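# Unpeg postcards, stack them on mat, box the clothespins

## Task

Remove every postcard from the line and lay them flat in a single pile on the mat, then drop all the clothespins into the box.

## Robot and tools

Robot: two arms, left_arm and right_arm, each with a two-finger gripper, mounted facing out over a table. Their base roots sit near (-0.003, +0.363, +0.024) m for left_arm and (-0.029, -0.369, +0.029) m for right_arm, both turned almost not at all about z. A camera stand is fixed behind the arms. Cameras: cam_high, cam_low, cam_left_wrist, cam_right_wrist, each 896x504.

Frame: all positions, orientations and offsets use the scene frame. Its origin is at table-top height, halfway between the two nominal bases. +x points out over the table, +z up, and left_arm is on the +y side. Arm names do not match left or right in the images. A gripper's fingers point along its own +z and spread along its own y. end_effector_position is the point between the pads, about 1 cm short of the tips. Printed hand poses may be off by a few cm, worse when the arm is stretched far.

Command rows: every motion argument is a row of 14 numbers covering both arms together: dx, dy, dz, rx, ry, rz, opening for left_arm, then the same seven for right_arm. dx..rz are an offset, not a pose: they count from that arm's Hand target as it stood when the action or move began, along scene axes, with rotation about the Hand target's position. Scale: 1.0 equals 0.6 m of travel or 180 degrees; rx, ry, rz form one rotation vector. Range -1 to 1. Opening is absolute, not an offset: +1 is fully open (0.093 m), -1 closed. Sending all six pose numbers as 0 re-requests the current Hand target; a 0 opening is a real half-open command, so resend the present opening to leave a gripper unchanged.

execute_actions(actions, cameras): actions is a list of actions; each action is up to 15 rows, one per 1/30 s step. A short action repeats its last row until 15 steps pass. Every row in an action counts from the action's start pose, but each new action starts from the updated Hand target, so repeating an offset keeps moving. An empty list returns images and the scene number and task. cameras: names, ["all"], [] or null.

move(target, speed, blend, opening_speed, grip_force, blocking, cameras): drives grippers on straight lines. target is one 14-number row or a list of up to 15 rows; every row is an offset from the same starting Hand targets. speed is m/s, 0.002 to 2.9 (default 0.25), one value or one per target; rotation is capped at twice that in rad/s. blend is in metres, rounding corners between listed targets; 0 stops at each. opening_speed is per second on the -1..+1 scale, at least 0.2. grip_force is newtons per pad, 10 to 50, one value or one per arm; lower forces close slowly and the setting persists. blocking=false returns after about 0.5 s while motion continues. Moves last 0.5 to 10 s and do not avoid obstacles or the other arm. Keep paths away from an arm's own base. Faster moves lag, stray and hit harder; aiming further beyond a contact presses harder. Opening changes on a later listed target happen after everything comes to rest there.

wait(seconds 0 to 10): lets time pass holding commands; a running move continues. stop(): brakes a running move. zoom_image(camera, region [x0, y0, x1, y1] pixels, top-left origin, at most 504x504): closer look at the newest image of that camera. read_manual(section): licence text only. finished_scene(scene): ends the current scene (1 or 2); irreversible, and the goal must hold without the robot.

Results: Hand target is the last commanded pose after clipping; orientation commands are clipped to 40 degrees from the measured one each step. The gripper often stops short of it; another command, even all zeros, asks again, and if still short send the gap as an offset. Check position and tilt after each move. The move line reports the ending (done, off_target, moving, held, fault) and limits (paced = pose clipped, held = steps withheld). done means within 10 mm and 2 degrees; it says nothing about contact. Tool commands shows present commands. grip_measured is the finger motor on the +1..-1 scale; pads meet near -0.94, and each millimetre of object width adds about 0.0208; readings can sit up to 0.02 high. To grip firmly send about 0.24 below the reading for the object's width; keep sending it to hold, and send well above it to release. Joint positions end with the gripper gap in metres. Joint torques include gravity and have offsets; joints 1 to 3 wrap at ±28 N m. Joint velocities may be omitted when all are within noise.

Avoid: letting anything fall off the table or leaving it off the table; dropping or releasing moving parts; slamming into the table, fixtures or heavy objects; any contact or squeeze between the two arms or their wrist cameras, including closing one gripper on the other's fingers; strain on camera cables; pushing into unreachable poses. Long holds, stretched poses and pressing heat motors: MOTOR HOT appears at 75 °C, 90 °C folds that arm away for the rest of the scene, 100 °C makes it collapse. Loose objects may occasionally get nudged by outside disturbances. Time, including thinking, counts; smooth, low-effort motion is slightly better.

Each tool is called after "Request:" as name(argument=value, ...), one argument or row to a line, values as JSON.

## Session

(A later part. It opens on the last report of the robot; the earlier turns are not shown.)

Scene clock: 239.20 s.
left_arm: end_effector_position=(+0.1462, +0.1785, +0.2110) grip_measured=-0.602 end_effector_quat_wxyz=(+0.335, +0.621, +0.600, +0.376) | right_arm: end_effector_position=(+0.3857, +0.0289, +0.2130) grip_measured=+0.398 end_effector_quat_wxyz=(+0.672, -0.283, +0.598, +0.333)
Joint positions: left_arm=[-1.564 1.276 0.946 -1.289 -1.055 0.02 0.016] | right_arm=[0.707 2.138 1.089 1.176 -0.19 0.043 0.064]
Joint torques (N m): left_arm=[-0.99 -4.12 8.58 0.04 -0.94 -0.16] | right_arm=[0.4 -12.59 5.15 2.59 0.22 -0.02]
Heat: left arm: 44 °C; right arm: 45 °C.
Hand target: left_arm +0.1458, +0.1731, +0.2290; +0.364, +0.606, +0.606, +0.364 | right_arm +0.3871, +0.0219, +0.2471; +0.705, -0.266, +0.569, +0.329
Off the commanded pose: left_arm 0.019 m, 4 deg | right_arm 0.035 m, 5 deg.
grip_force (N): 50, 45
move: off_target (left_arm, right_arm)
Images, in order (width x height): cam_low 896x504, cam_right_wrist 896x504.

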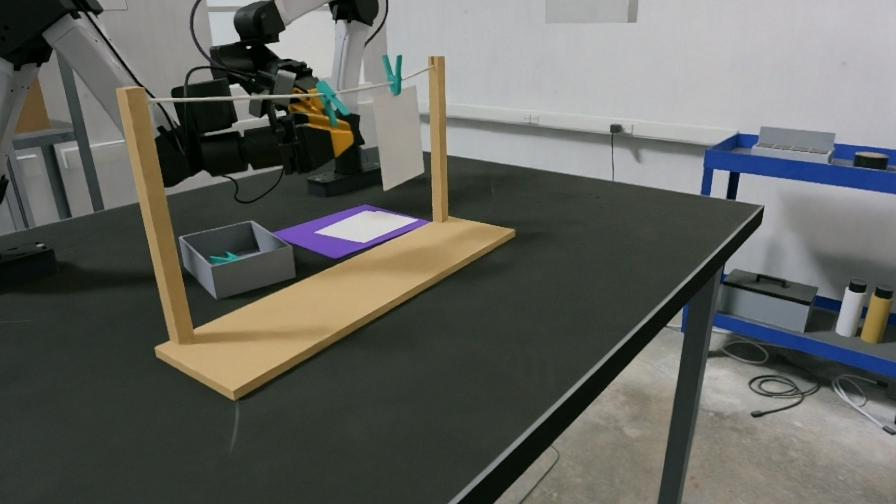

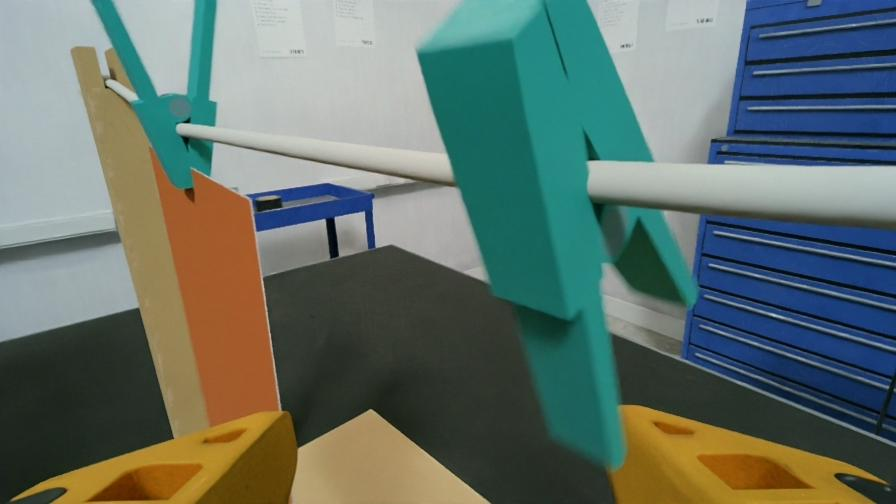

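Request:
move(
  target=[
    [0,0,0,0,0,0,-0.6,0.025,-0.022,0.0,0,0,0,0.4],
    [0,0,0,0,0,0,-0.6,0.025,-0.022,0.025,0,0,0,0.4],
  ],
  speed=0.06,
  cameras=["cam_right_wrist","cam_low"],
)

Request:
zoom_image(
  camera="cam_low",
  region=[260, 30, 420, 160],
)

Scene clock: 241.17 s.
left_arm: end_effector_position=(+0.1462, +0.1785, +0.2110) grip_measured=-0.602 end_effector_quat_wxyz=(+0.335, +0.621, +0.600, +0.376) | right_arm: end_effector_position=(+0.4032, +0.0066, +0.2266) grip_measured=+0.398 end_effector_quat_wxyz=(+0.687, -0.268, +0.595, +0.320)
Joint positions: left_arm=[-1.564 1.276 0.946 -1.289 -1.055 0.02 0.016] | right_arm=[0.655 2.114 1.089 1.176 -0.199 0.043 0.064]
Joint torques (N m): left_arm=[-0.98 -4.12 8.58 0.05 -0.95 -0.16] | right_arm=[-0.05 -12.97 7.56 2.02 -0.17 0.07]
Heat: left arm: 44 °C; right arm: 46 °C.
Hand target: left_arm +0.1458, +0.1731, +0.2290; +0.364, +0.606, +0.606, +0.364 | right_arm +0.4021, +0.0087, +0.2621; +0.705, -0.266, +0.569, +0.329
Off the commanded pose: left_arm 0.019 m, 4 deg | right_arm 0.036 m, 4 deg.
grip_force (N): 50, 45
move: off_target (left_arm, right_arm)
Images, in order (width x height): cam_low 896x504, cam_right_wrist 896x504.

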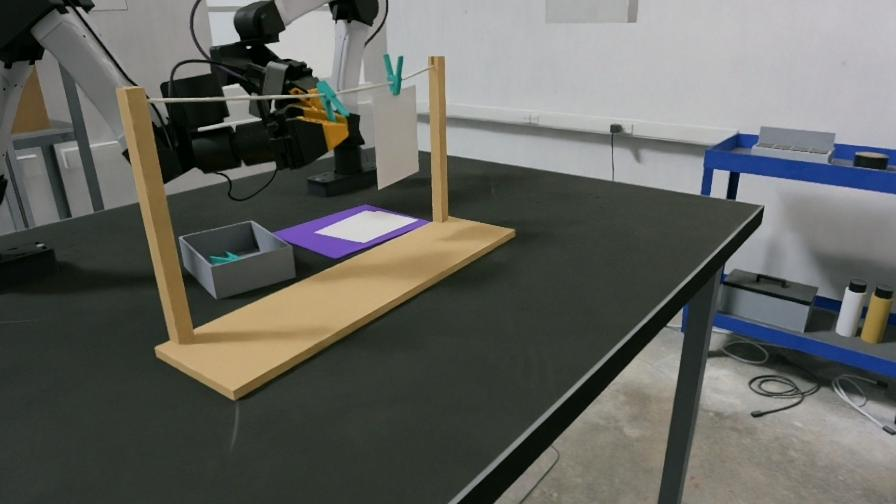

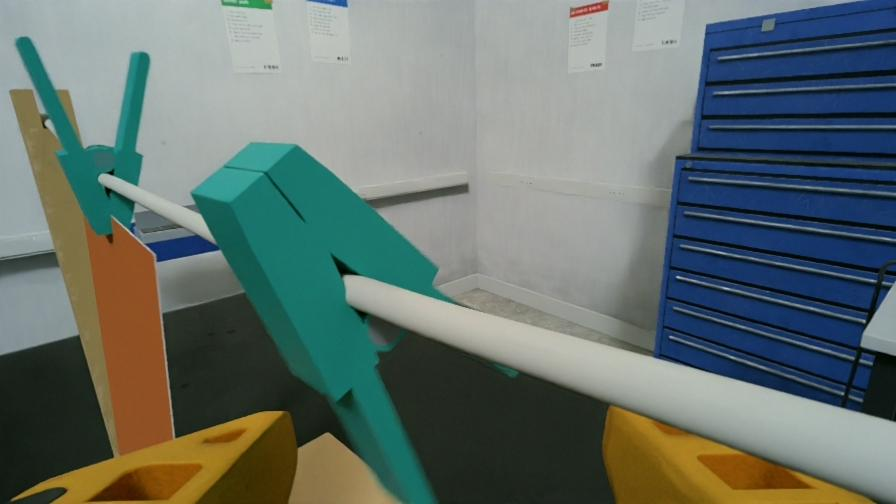

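Scaled by 3.150 from the camera's 896x504 image, which has a finer 1280x720 frame.

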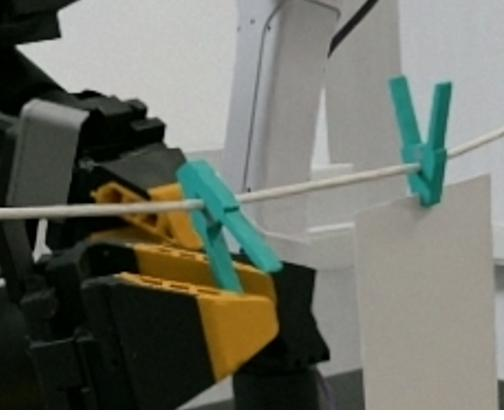

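Request:
move(
  target=[0,0,0,0,0,0,-0.6,0,0,0,0,0,0,-0.8],
  speed=0.06,
  opening_speed=0.6,
  cameras=["cam_right_wrist","cam_low"],
)

Request:
zoom_image(
  camera="cam_low",
  region=[260, 30, 420, 160],
)

Scene clock: 244.10 s.
left_arm: end_effector_position=(+0.1462, +0.1785, +0.2110) grip_measured=-0.602 end_effector_quat_wxyz=(+0.335, +0.621, +0.600, +0.376) | right_arm: end_effector_position=(+0.4020, +0.0079, +0.2266) grip_measured=-0.797 end_effector_quat_wxyz=(+0.686, -0.269, +0.595, +0.321)
Joint positions: left_arm=[-1.564 1.276 0.946 -1.289 -1.055 0.02 0.016] | right_arm=[0.658 2.114 1.089 1.176 -0.199 0.043 0.007]
Joint torques (N m): left_arm=[-1.01 -4.11 8.55 0.05 -0.95 -0.16] | right_arm=[-0.05 -12.96 7.6 2.01 -0.17 0.07]
Heat: left arm: 44 °C; right arm: 46 °C.
Hand target: left_arm +0.1458, +0.1731, +0.2290; +0.364, +0.606, +0.606, +0.364 | right_arm +0.4021, +0.0087, +0.2621; +0.705, -0.266, +0.569, +0.329
Off the commanded pose: left_arm 0.019 m, 4 deg | right_arm 0.036 m, 4 deg.
grip_force (N): 50, 45
move: off_target (left_arm, right_arm)
Images, in order (width x height): cam_low 896x504, cam_right_wrist 896x504.

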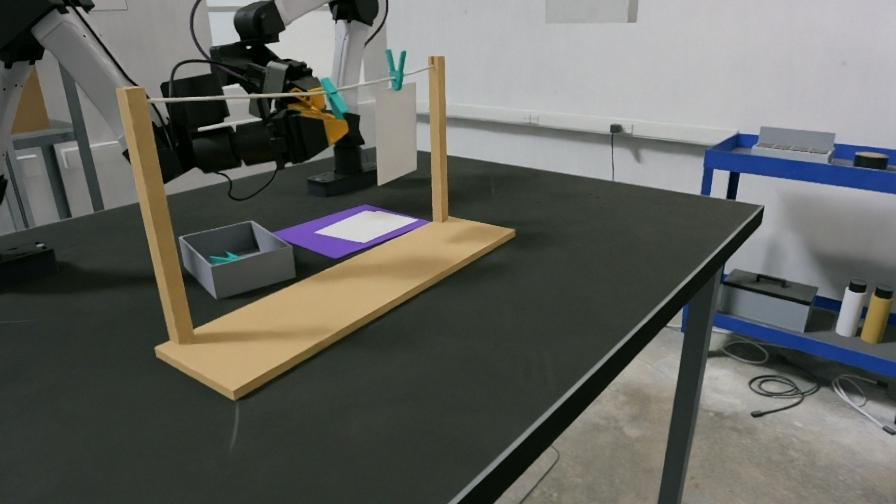

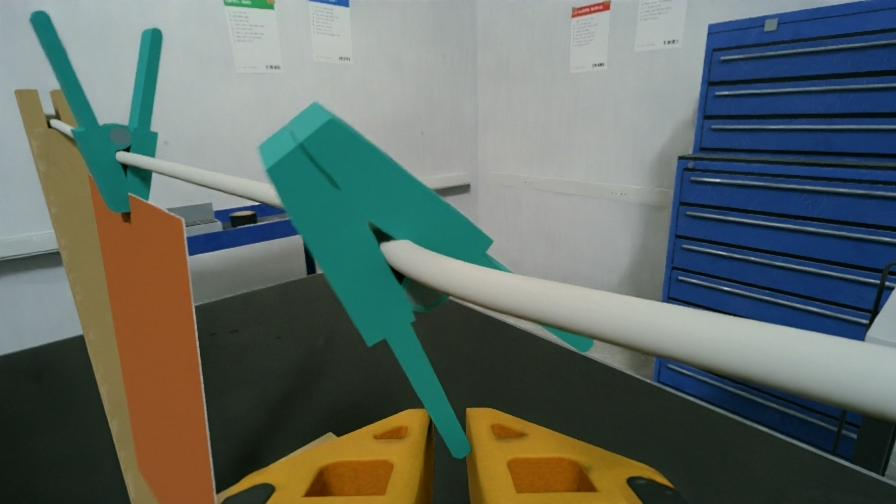

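Scaled by 3.150 from the camera's 896x504 image, which has a finer 1280x720 frame.

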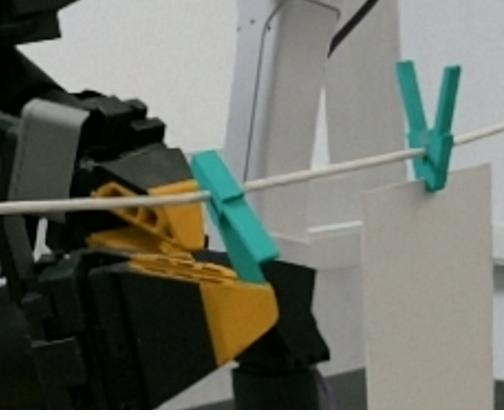

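Request:
move(
  target=[0,0,0,0,0,0,-0.6,-0.05,0,0,0,0,0,-0.8],
  speed=0.04,
  cameras=["cam_right_wrist","cam_low"],
)

Request:
zoom_image(
  camera="cam_low",
  region=[260, 30, 420, 160],
)

Scene clock: 245.87 s.
left_arm: end_effector_position=(+0.1462, +0.1785, +0.2110) grip_measured=-0.602 end_effector_quat_wxyz=(+0.335, +0.621, +0.600, +0.376) | right_arm: end_effector_position=(+0.3779, +0.0120, +0.2322) grip_measured=-0.797 end_effector_quat_wxyz=(+0.680, -0.277, +0.593, +0.330)
Joint positions: left_arm=[-1.564 1.276 0.946 -1.289 -1.055 0.02 0.016] | right_arm=[0.694 2.051 1.02 1.176 -0.19 0.043 0.007]
Joint torques (N m): left_arm=[-0.98 -4.1 8.59 0.05 -0.95 -0.16] | right_arm=[0.68 -12.7 4.33 2.4 0.21 -0.01]
Heat: left arm: 44 °C; right arm: 46 °C.
Hand target: left_arm +0.1458, +0.1731, +0.2290; +0.364, +0.606, +0.606, +0.364 | right_arm +0.3721, +0.0087, +0.2621; +0.705, -0.266, +0.569, +0.329
Off the commanded pose: left_arm 0.019 m, 4 deg | right_arm 0.031 m, 4 deg.
grip_force (N): 50, 45
move: off_target (left_arm, right_arm)
Images, in order (width x height): cam_low 896x504, cam_right_wrist 896x504.

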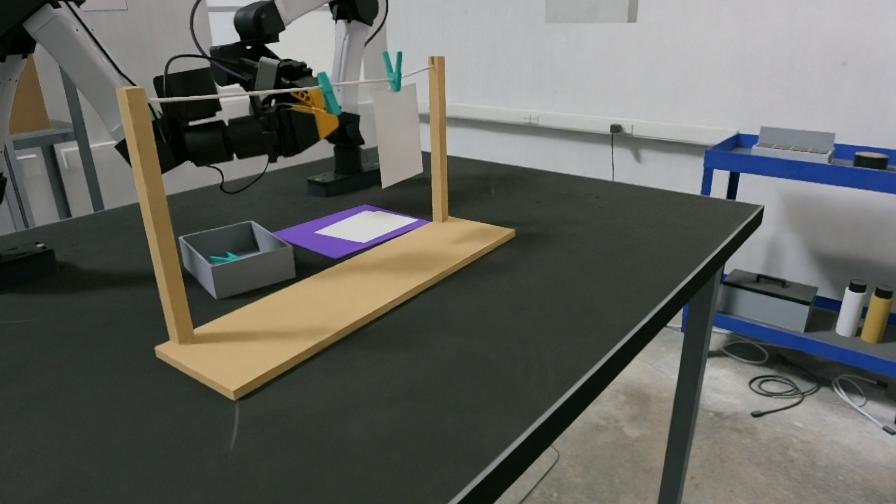

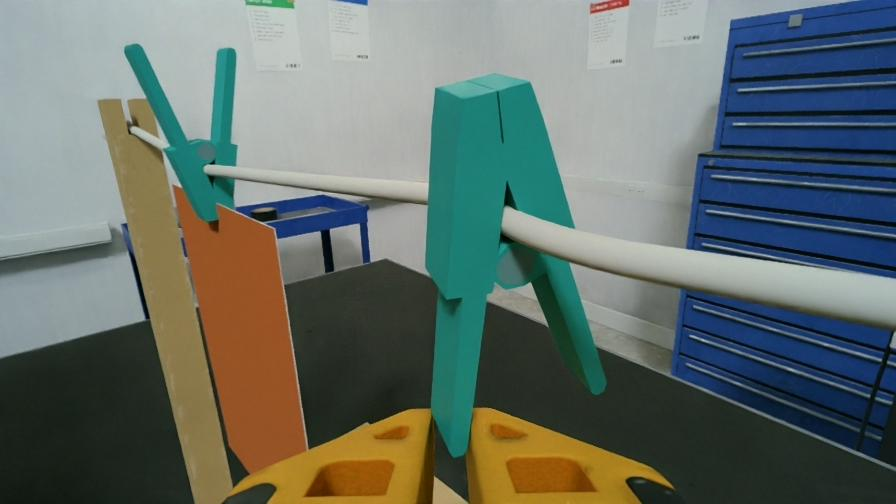

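Scaled by 3.150 from the camera's 896x504 image, which has a finer 1280x720 frame.

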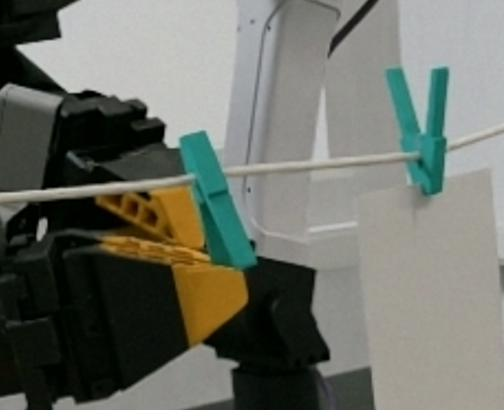

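Request:
move(
  target=[
    [0,0,0,0,0,0,-0.6,0,0,-0.001,0,0,0,-0.68],
    [0,0,0,0,0,0,-0.6,0,0,-0.05,0,0,0,-0.68],
  ],
  speed=0.04,
  opening_speed=0.5,
)

Request:
move(
  target=[0,0,0,0,0,0,-0.6,0.03,-0.007,0,0,0,0,0.4],
  speed=0.05,
  opening_speed=0.8,
  cameras=["cam_right_wrist","cam_low"],
)

Request:
zoom_image(
  camera="cam_low",
  region=[260, 30, 420, 160],
)

Scene clock: 248.70 s.
left_arm: end_effector_position=(+0.1462, +0.1785, +0.2110) grip_measured=-0.602 end_effector_quat_wxyz=(+0.335, +0.621, +0.600, +0.376) | right_arm: end_effector_position=(+0.3753, +0.0099, +0.2139) grip_measured=-0.682 end_effector_quat_wxyz=(+0.678, -0.277, +0.596, +0.329)
Joint positions: left_arm=[-1.564 1.276 0.946 -1.289 -1.055 0.02 0.016] | right_arm=[0.694 2.091 0.991 1.239 -0.19 0.043 0.012]
Joint torques (N m): left_arm=[-1.02 -4.1 8.61 0.05 -0.93 -0.16] | right_arm=[0.62 -9.18 4.23 2.86 0.18 -0.02]
Heat: left arm: 44 °C; right arm: 46 °C.
Hand target: left_arm +0.1458, +0.1731, +0.2290; +0.364, +0.606, +0.606, +0.364 | right_arm +0.3721, +0.0087, +0.2321; +0.705, -0.266, +0.569, +0.329
Off the commanded pose: left_arm 0.019 m, 4 deg | right_arm 0.019 m, 4 deg.
grip_force (N): 50, 45
move: off_target (left_arm, right_arm)

Scene clock: 250.57 s.
left_arm: end_effector_position=(+0.1462, +0.1785, +0.2110) grip_measured=-0.602 end_effector_quat_wxyz=(+0.335, +0.621, +0.600, +0.376) | right_arm: end_effector_position=(+0.3884, -0.0003, +0.2016) grip_measured=+0.398 end_effector_quat_wxyz=(+0.676, -0.271, +0.608, +0.318)
Joint positions: left_arm=[-1.564 1.276 0.946 -1.289 -1.055 0.02 0.016] | right_arm=[0.664 2.119 0.997 1.239 -0.19 0.043 0.064]
Joint torques (N m): left_arm=[-0.99 -4.11 8.59 0.05 -0.94 -0.17] | right_arm=[-0.09 -9.25 7.84 2.69 -0.15 0.05]
Heat: left arm: 44 °C; right arm: 46 °C.
Hand target: left_arm +0.1458, +0.1731, +0.2290; +0.364, +0.606, +0.606, +0.364 | right_arm +0.3901, +0.0045, +0.2321; +0.705, -0.266, +0.569, +0.329
Off the commanded pose: left_arm 0.019 m, 4 deg | right_arm 0.031 m, 6 deg.
grip_force (N): 50, 45
move: off_target (left_arm, right_arm)
Images, in order (width x height): cam_low 896x504, cam_right_wrist 896x504.

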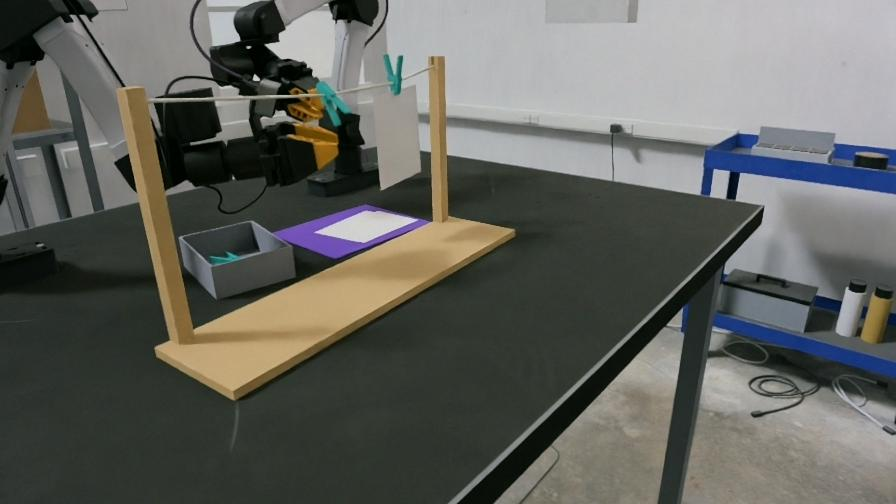

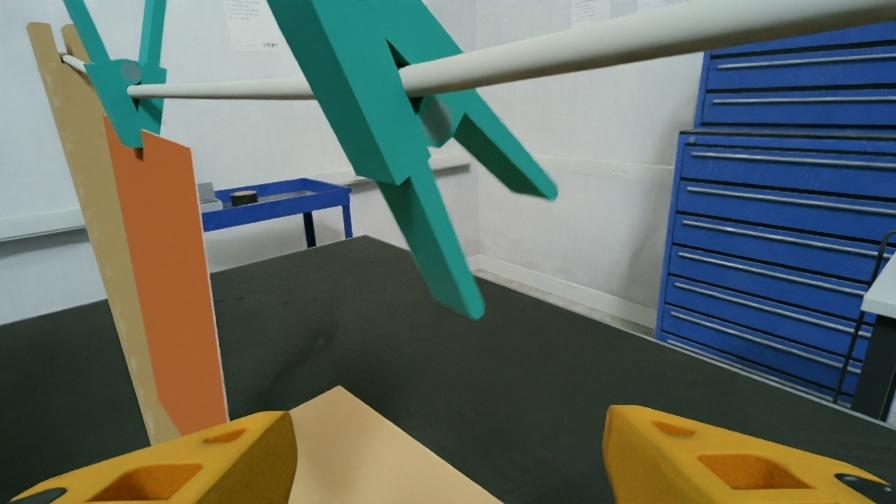

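Scaled by 3.150 from the camera's 896x504 image, which has a finer 1280x720 frame.

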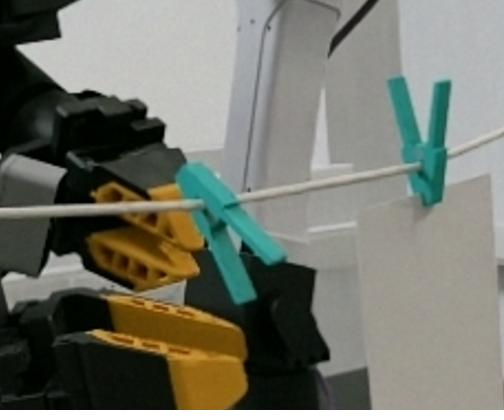

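Request:
move(
  target=[
    [0,0,0,0,0,0,-0.6,0,0,-0.01,0.051,-0.043,0,0.5],
    [0,0,0,0,0,0,-0.6,0.028,0.008,0.05,0.051,-0.043,0,0.5],
  ],
  speed=0.05,
  cameras=["cam_right_wrist","cam_low"],
)

Request:
zoom_image(
  camera="cam_low",
  region=[260, 30, 420, 160],
)

Scene clock: 255.10 s.
left_arm: end_effector_position=(+0.1462, +0.1785, +0.2110) grip_measured=-0.602 end_effector_quat_wxyz=(+0.335, +0.621, +0.600, +0.376) | right_arm: end_effector_position=(+0.4028, +0.0111, +0.2347) grip_measured=+0.498 end_effector_quat_wxyz=(+0.745, -0.238, +0.516, +0.349)
Joint positions: left_arm=[-1.564 1.276 0.946 -1.289 -1.055 0.02 0.016] | right_arm=[0.664 2.277 1.151 1.495 -0.19 0.078 0.069]
Joint torques (N m): left_arm=[-0.96 -4.16 8.59 0.04 -0.95 -0.15] | right_arm=[-0.32 -11.89 7.5 1.93 -0.11 0.13]
Heat: left arm: 44 °C; right arm: 46 °C.
Hand target: left_arm +0.1458, +0.1731, +0.2290; +0.364, +0.606, +0.606, +0.364 | right_arm +0.4069, +0.0093, +0.2621; +0.761, -0.231, +0.493, +0.354
Off the commanded pose: left_arm 0.019 m, 4 deg | right_arm 0.028 m, 3 deg.
grip_force (N): 50, 45
move: off_target (left_arm, right_arm)
Images, in order (width x height): cam_low 896x504, cam_right_wrist 896x504.

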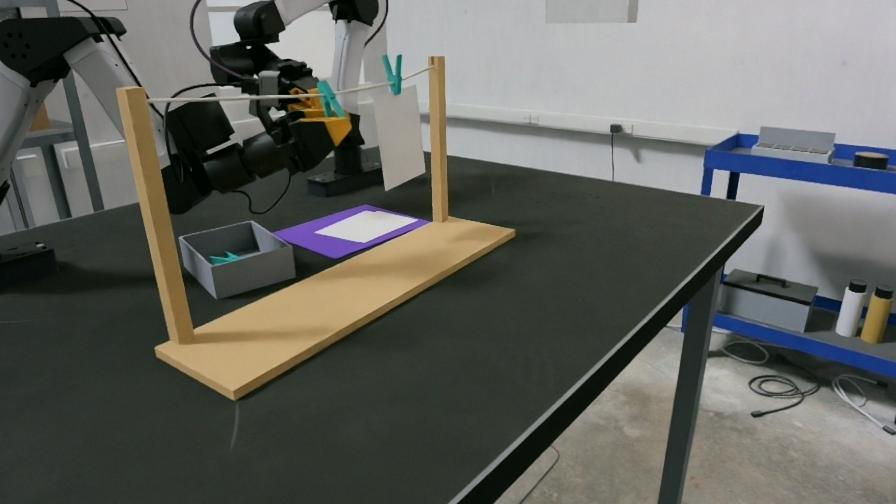

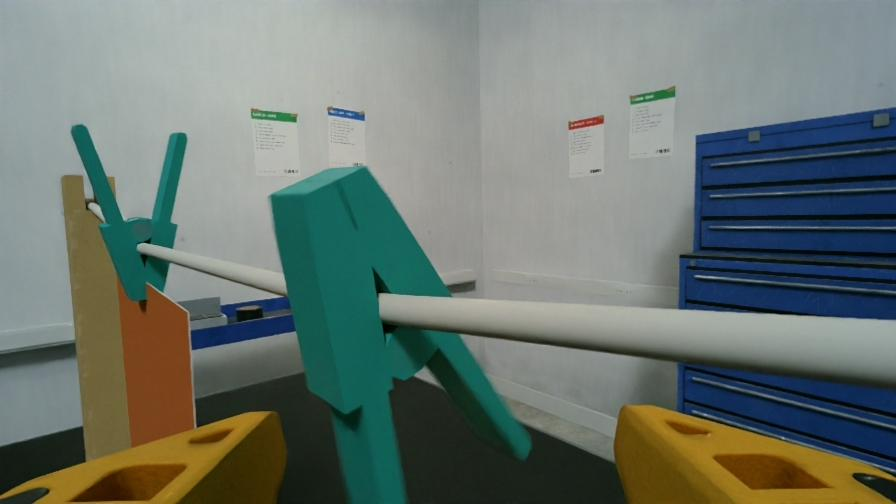

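Scaled by 3.150 from the camera's 896x504 image, which has a finer 1280x720 frame.

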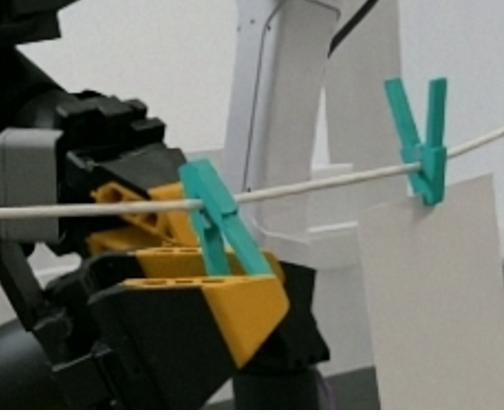

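Request:
move(
  target=[0,0,0,0,0,0,-0.6,0,0,0,0,0,0,-0.8],
  speed=0.06,
  opening_speed=0.8,
  cameras=["cam_right_wrist","cam_low"],
)

Request:
zoom_image(
  camera="cam_low",
  region=[260, 30, 420, 160],
)

Scene clock: 258.10 s.
left_arm: end_effector_position=(+0.1462, +0.1785, +0.2110) grip_measured=-0.602 end_effector_quat_wxyz=(+0.335, +0.621, +0.600, +0.376) | right_arm: end_effector_position=(+0.4009, +0.0131, +0.2346) grip_measured=-0.796 end_effector_quat_wxyz=(+0.746, -0.244, +0.513, +0.348)
Joint positions: left_arm=[-1.564 1.276 0.946 -1.289 -1.055 0.02 0.016] | right_arm=[0.668 2.277 1.151 1.495 -0.196 0.069 0.007]
Joint torques (N m): left_arm=[-1.01 -4.14 8.59 0.04 -0.94 -0.15] | right_arm=[-0.29 -11.9 7.5 1.93 -0.04 0.14]
Heat: left arm: 44 °C; right arm: 45 °C.
Hand target: left_arm +0.1458, +0.1731, +0.2290; +0.364, +0.606, +0.606, +0.364 | right_arm +0.4069, +0.0093, +0.2621; +0.761, -0.231, +0.493, +0.354
Off the commanded pose: left_arm 0.019 m, 4 deg | right_arm 0.028 m, 3 deg.
grip_force (N): 50, 45
move: off_target (left_arm, right_arm)
Images, in order (width x height): cam_low 896x504, cam_right_wrist 896x504.

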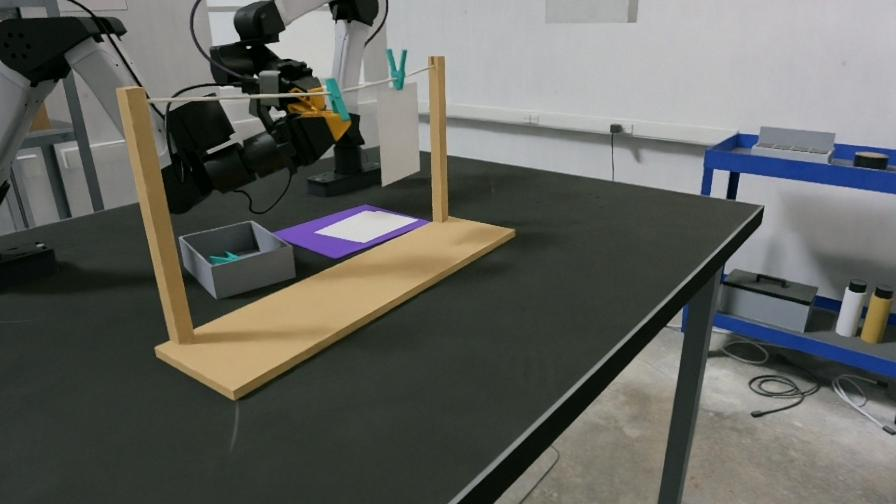

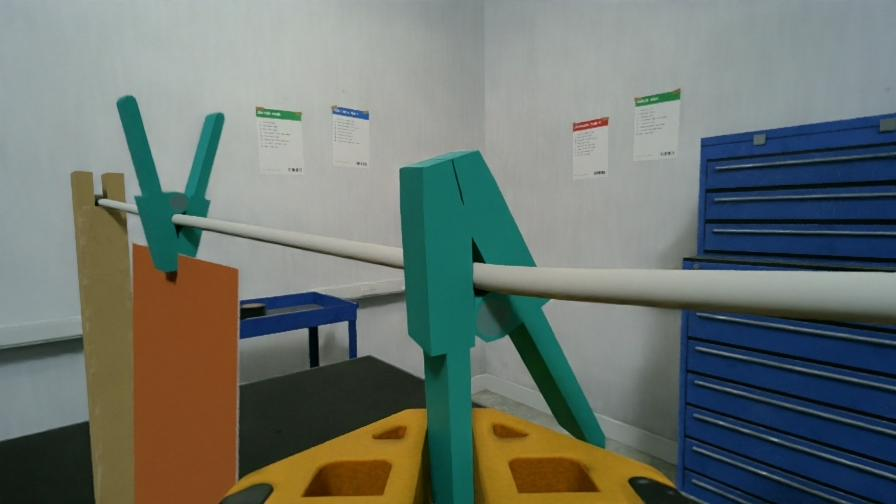

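Scaled by 3.150 from the camera's 896x504 image, which has a finer 1280x720 frame.

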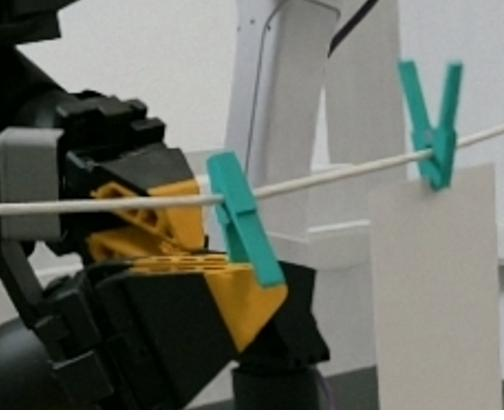

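Request:
move(
  target=[0,0,0,0,0,0,-0.6,0,0,0,0,0,0,0.6],
  speed=0.06,
  opening_speed=0.8,
)

Request:
move(
  target=[0,0,0,0,0,0,-0.6,0.03,0.03,0.01,0,0,0,0.6],
  speed=0.06,
  cameras=["cam_right_wrist","cam_low"],
)

Request:
zoom_image(
  camera="cam_low",
  region=[260, 30, 420, 160],
)

Scene clock: 260.67 s.
left_arm: end_effector_position=(+0.1462, +0.1785, +0.2110) grip_measured=-0.602 end_effector_quat_wxyz=(+0.335, +0.621, +0.600, +0.376) | right_arm: end_effector_position=(+0.4009, +0.0131, +0.2346) grip_measured=+0.598 end_effector_quat_wxyz=(+0.744, -0.241, +0.515, +0.352)
Joint positions: left_arm=[-1.564 1.276 0.946 -1.289 -1.055 0.02 0.016] | right_arm=[0.668 2.277 1.151 1.495 -0.196 0.079 0.074]
Joint torques (N m): left_arm=[-0.96 -4.15 8.61 0.05 -0.95 -0.15] | right_arm=[-0.31 -11.84 7.47 1.95 -0.04 0.13]
Heat: left arm: 44 °C; right arm: 45 °C.
Hand target: left_arm +0.1458, +0.1731, +0.2290; +0.364, +0.606, +0.606, +0.364 | right_arm +0.4069, +0.0093, +0.2621; +0.761, -0.231, +0.493, +0.354
Off the commanded pose: left_arm 0.019 m, 4 deg | right_arm 0.028 m, 3 deg.
grip_force (N): 50, 45
move: off_target (left_arm, right_arm)

Scene clock: 262.00 s.
left_arm: end_effector_position=(+0.1462, +0.1785, +0.2110) grip_measured=-0.602 end_effector_quat_wxyz=(+0.335, +0.621, +0.600, +0.376) | right_arm: end_effector_position=(+0.4173, +0.0261, +0.2566) grip_measured=+0.598 end_effector_quat_wxyz=(+0.757, -0.237, +0.496, +0.355)
Joint positions: left_arm=[-1.564 1.276 0.946 -1.289 -1.055 0.02 0.016] | right_arm=[0.668 2.309 1.284 1.442 -0.196 0.079 0.074]
Joint torques (N m): left_arm=[-1.02 -4.11 8.57 0.07 -0.95 -0.16] | right_arm=[0.24 -10.73 8.06 1.57 0.03 0.12]
Heat: left arm: 44 °C; right arm: 45 °C.
Hand target: left_arm +0.1458, +0.1731, +0.2290; +0.364, +0.606, +0.606, +0.364 | right_arm +0.4249, +0.0273, +0.2681; +0.761, -0.231, +0.493, +0.354
Off the commanded pose: left_arm 0.019 m, 4 deg | right_arm 0.014 m, 1 deg.
grip_force (N): 50, 45
move: off_target (left_arm, right_arm)
Images, in order (width x height): cam_low 896x504, cam_right_wrist 896x504.

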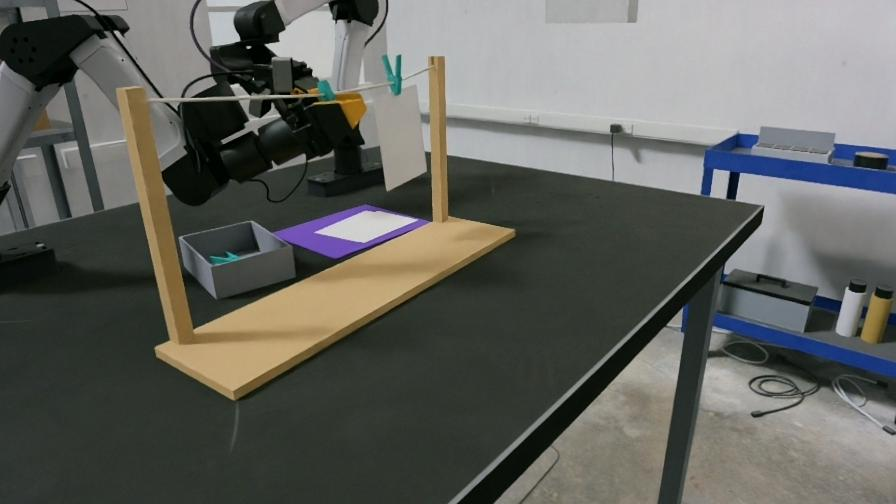

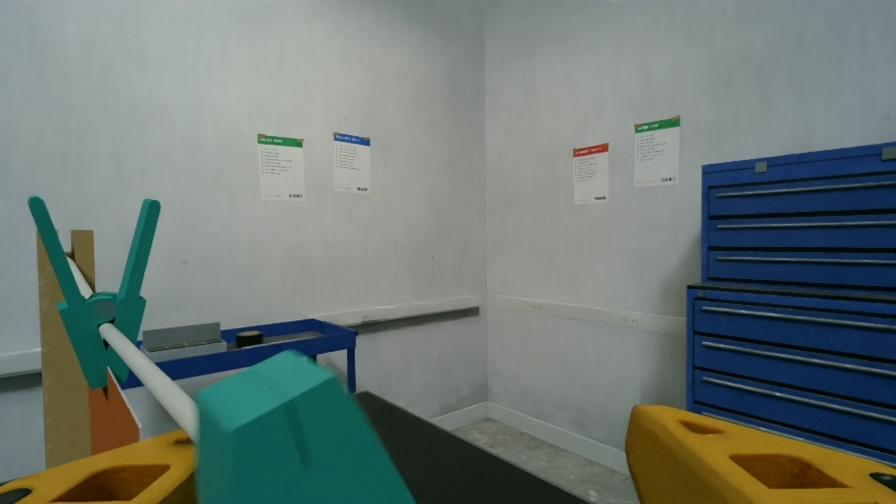

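Scaled by 3.150 from the camera's 896x504 image, which has a finer 1280x720 frame.

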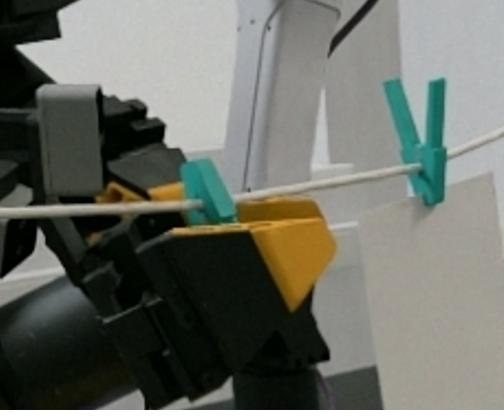

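Request:
move(
  target=[0,0,0,0,0,0,-0.6,-0.008,-0.008,-0.03,0,0,0,0.6],
  speed=0.06,
  cameras=["cam_right_wrist","cam_low"],
)

Request:
zoom_image(
  camera="cam_low",
  region=[260, 30, 420, 160],
)

Scene clock: 263.27 s.
left_arm: end_effector_position=(+0.1462, +0.1785, +0.2110) grip_measured=-0.602 end_effector_quat_wxyz=(+0.335, +0.621, +0.600, +0.376) | right_arm: end_effector_position=(+0.4196, +0.0279, +0.2407) grip_measured=+0.598 end_effector_quat_wxyz=(+0.751, -0.242, +0.505, +0.349)
Joint positions: left_arm=[-1.564 1.276 0.946 -1.289 -1.055 0.02 0.016] | right_arm=[0.668 2.336 1.284 1.442 -0.196 0.069 0.074]
Joint torques (N m): left_arm=[-0.98 -4.14 8.59 0.05 -0.94 -0.16] | right_arm=[0.08 -10.54 4.7 2.28 0.01 0.12]
Heat: left arm: 45 °C; right arm: 46 °C.
Hand target: left_arm +0.1458, +0.1731, +0.2290; +0.364, +0.606, +0.606, +0.364 | right_arm +0.4201, +0.0225, +0.2501; +0.761, -0.231, +0.493, +0.354
Off the commanded pose: left_arm 0.019 m, 4 deg | right_arm 0.011 m, 2 deg.
grip_force (N): 50, 45
move: off_target (left_arm, right_arm)
Images, in order (width x height): cam_low 896x504, cam_right_wrist 896x504.

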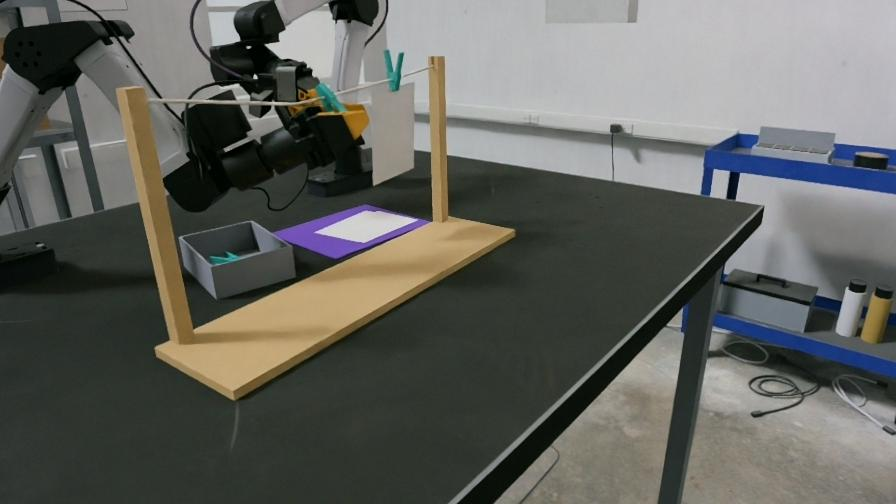

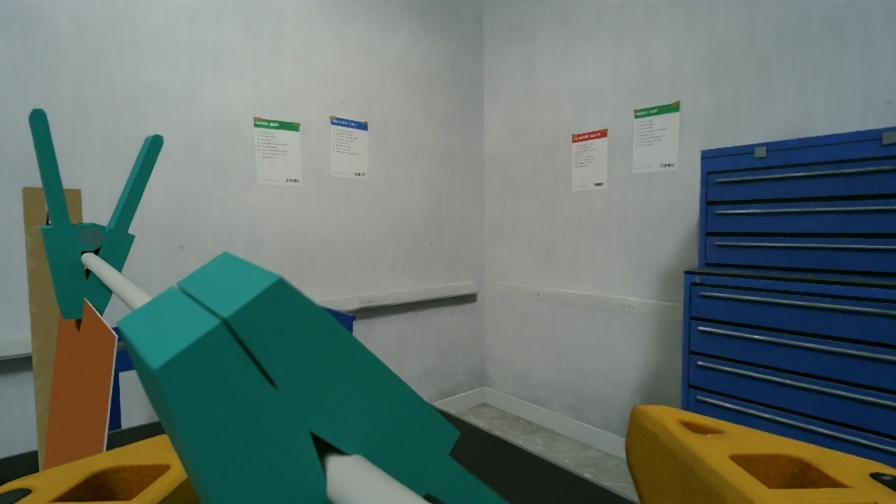

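Scaled by 3.150 from the camera's 896x504 image, which has a finer 1280x720 frame.

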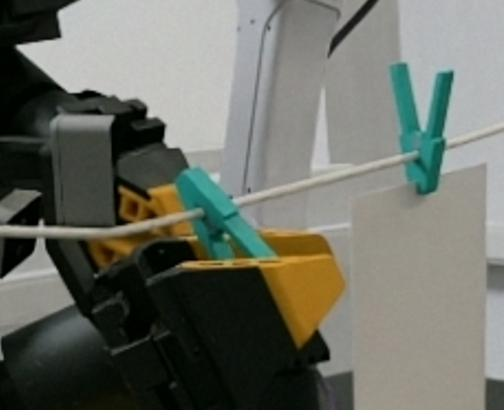

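Request:
move(
  target=[0,0,0,0,0,0,-0.6,-0.023,-0.027,0.0,0,0,0,0.6],
  speed=0.06,
  cameras=["cam_right_wrist","cam_low"],
)

Request:
zoom_image(
  camera="cam_low",
  region=[260, 30, 420, 160],
)

Scene clock: 264.57 s.
left_arm: end_effector_position=(+0.1462, +0.1785, +0.2110) grip_measured=-0.602 end_effector_quat_wxyz=(+0.335, +0.621, +0.600, +0.376) | right_arm: end_effector_position=(+0.4107, +0.0197, +0.2085) grip_measured=+0.598 end_effector_quat_wxyz=(+0.729, -0.245, +0.536, +0.348)
Joint positions: left_arm=[-1.564 1.276 0.946 -1.289 -1.055 0.02 0.016] | right_arm=[0.666 2.336 1.189 1.463 -0.196 0.079 0.074]
Joint torques (N m): left_arm=[-0.98 -4.12 8.61 0.05 -0.95 -0.16] | right_arm=[-0.39 -14.17 3.81 2.69 -0.11 0.13]
Heat: left arm: 45 °C; right arm: 46 °C.
Hand target: left_arm +0.1458, +0.1731, +0.2290; +0.364, +0.606, +0.606, +0.364 | right_arm +0.4063, +0.0063, +0.2501; +0.761, -0.231, +0.493, +0.354
Off the commanded pose: left_arm 0.019 m, 4 deg | right_arm 0.044 m, 6 deg.
grip_force (N): 50, 45
move: off_target (left_arm, right_arm)
Images, in order (width x height): cam_low 896x504, cam_right_wrist 896x504.

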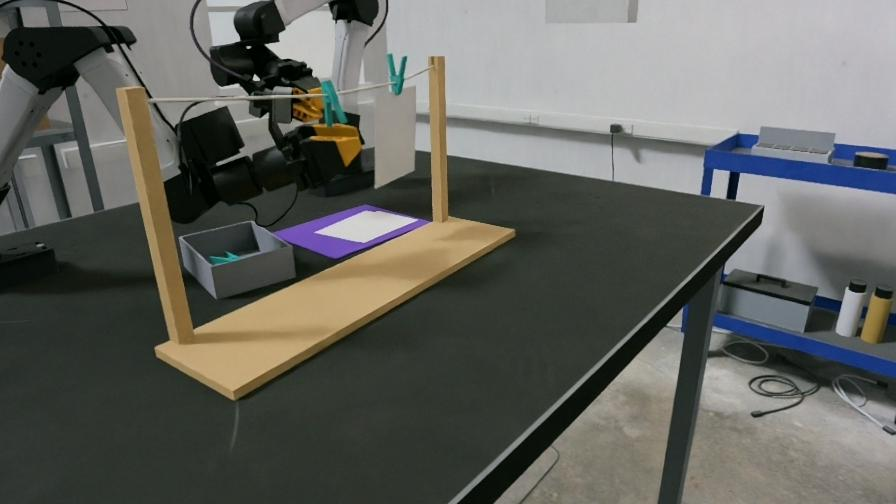

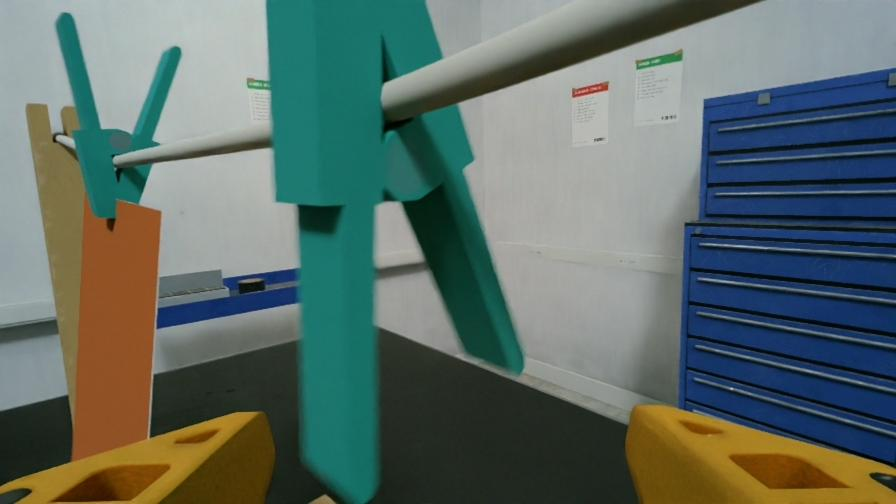

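Scaled by 3.150 from the camera's 896x504 image, which has a finer 1280x720 frame.

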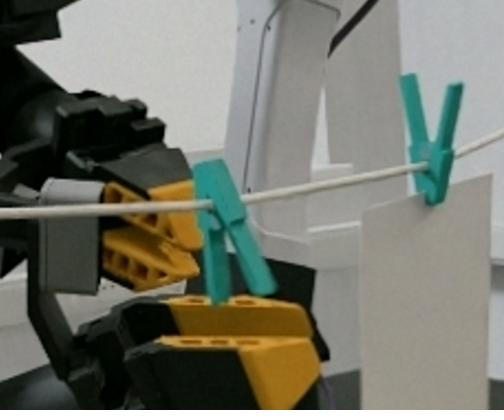

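Request:
move(
  target=[0,0,0,0,0,0,-0.6,0.005,0.014,0.025,0,0,0,0.6],
  speed=0.03,
  cameras=["cam_right_wrist","cam_low"],
)

Request:
zoom_image(
  camera="cam_low",
  region=[260, 30, 420, 160],
)

Scene clock: 265.90 s.
left_arm: end_effector_position=(+0.1462, +0.1785, +0.2110) grip_measured=-0.602 end_effector_quat_wxyz=(+0.335, +0.621, +0.600, +0.376) | right_arm: end_effector_position=(+0.4091, +0.0184, +0.2241) grip_measured=+0.598 end_effector_quat_wxyz=(+0.737, -0.243, +0.525, +0.350)
Joint positions: left_arm=[-1.564 1.276 0.946 -1.289 -1.055 0.02 0.016] | right_arm=[0.666 2.309 1.189 1.463 -0.196 0.079 0.074]
Joint torques (N m): left_arm=[-0.96 -4.1 8.55 0.05 -0.94 -0.15] | right_arm=[0.39 -14.23 6.65 2.07 0.01 0.1]
Heat: left arm: 45 °C; right arm: 47 °C.
Hand target: left_arm +0.1458, +0.1731, +0.2290; +0.364, +0.606, +0.606, +0.364 | right_arm +0.4093, +0.0147, +0.2651; +0.761, -0.231, +0.493, +0.354
Off the commanded pose: left_arm 0.019 m, 4 deg | right_arm 0.041 m, 5 deg.
grip_force (N): 50, 45
move: off_target (left_arm, right_arm)
Images, in order (width x height): cam_low 896x504, cam_right_wrist 896x504.

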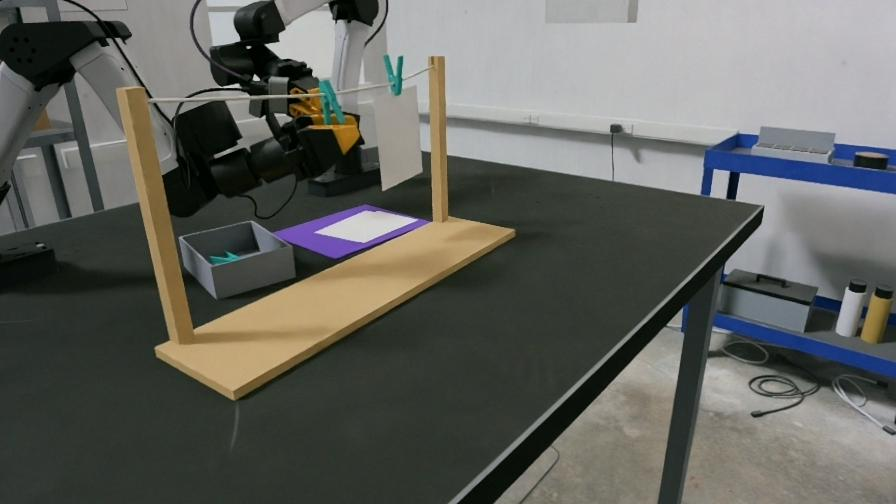

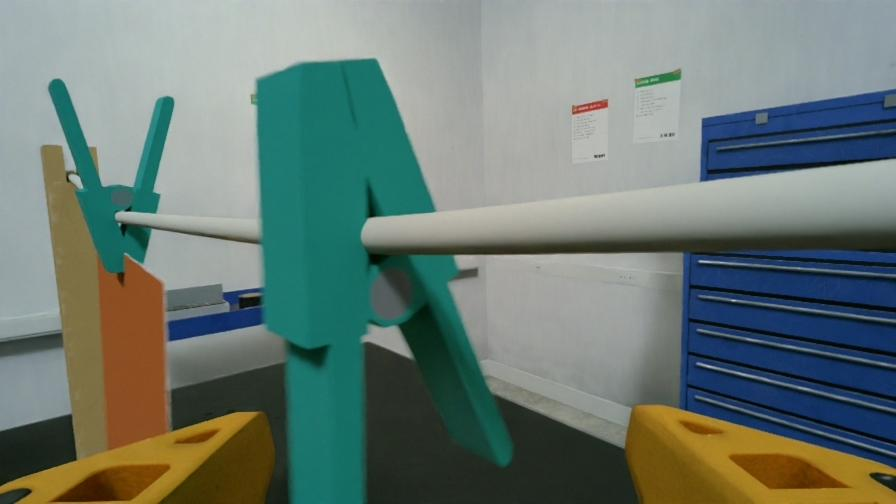

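Scaled by 3.150 from the camera's 896x504 image, which has a finer 1280x720 frame.

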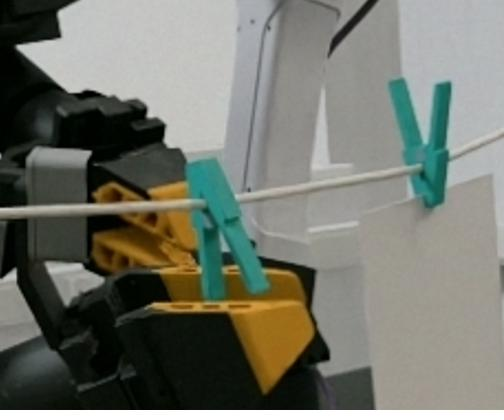

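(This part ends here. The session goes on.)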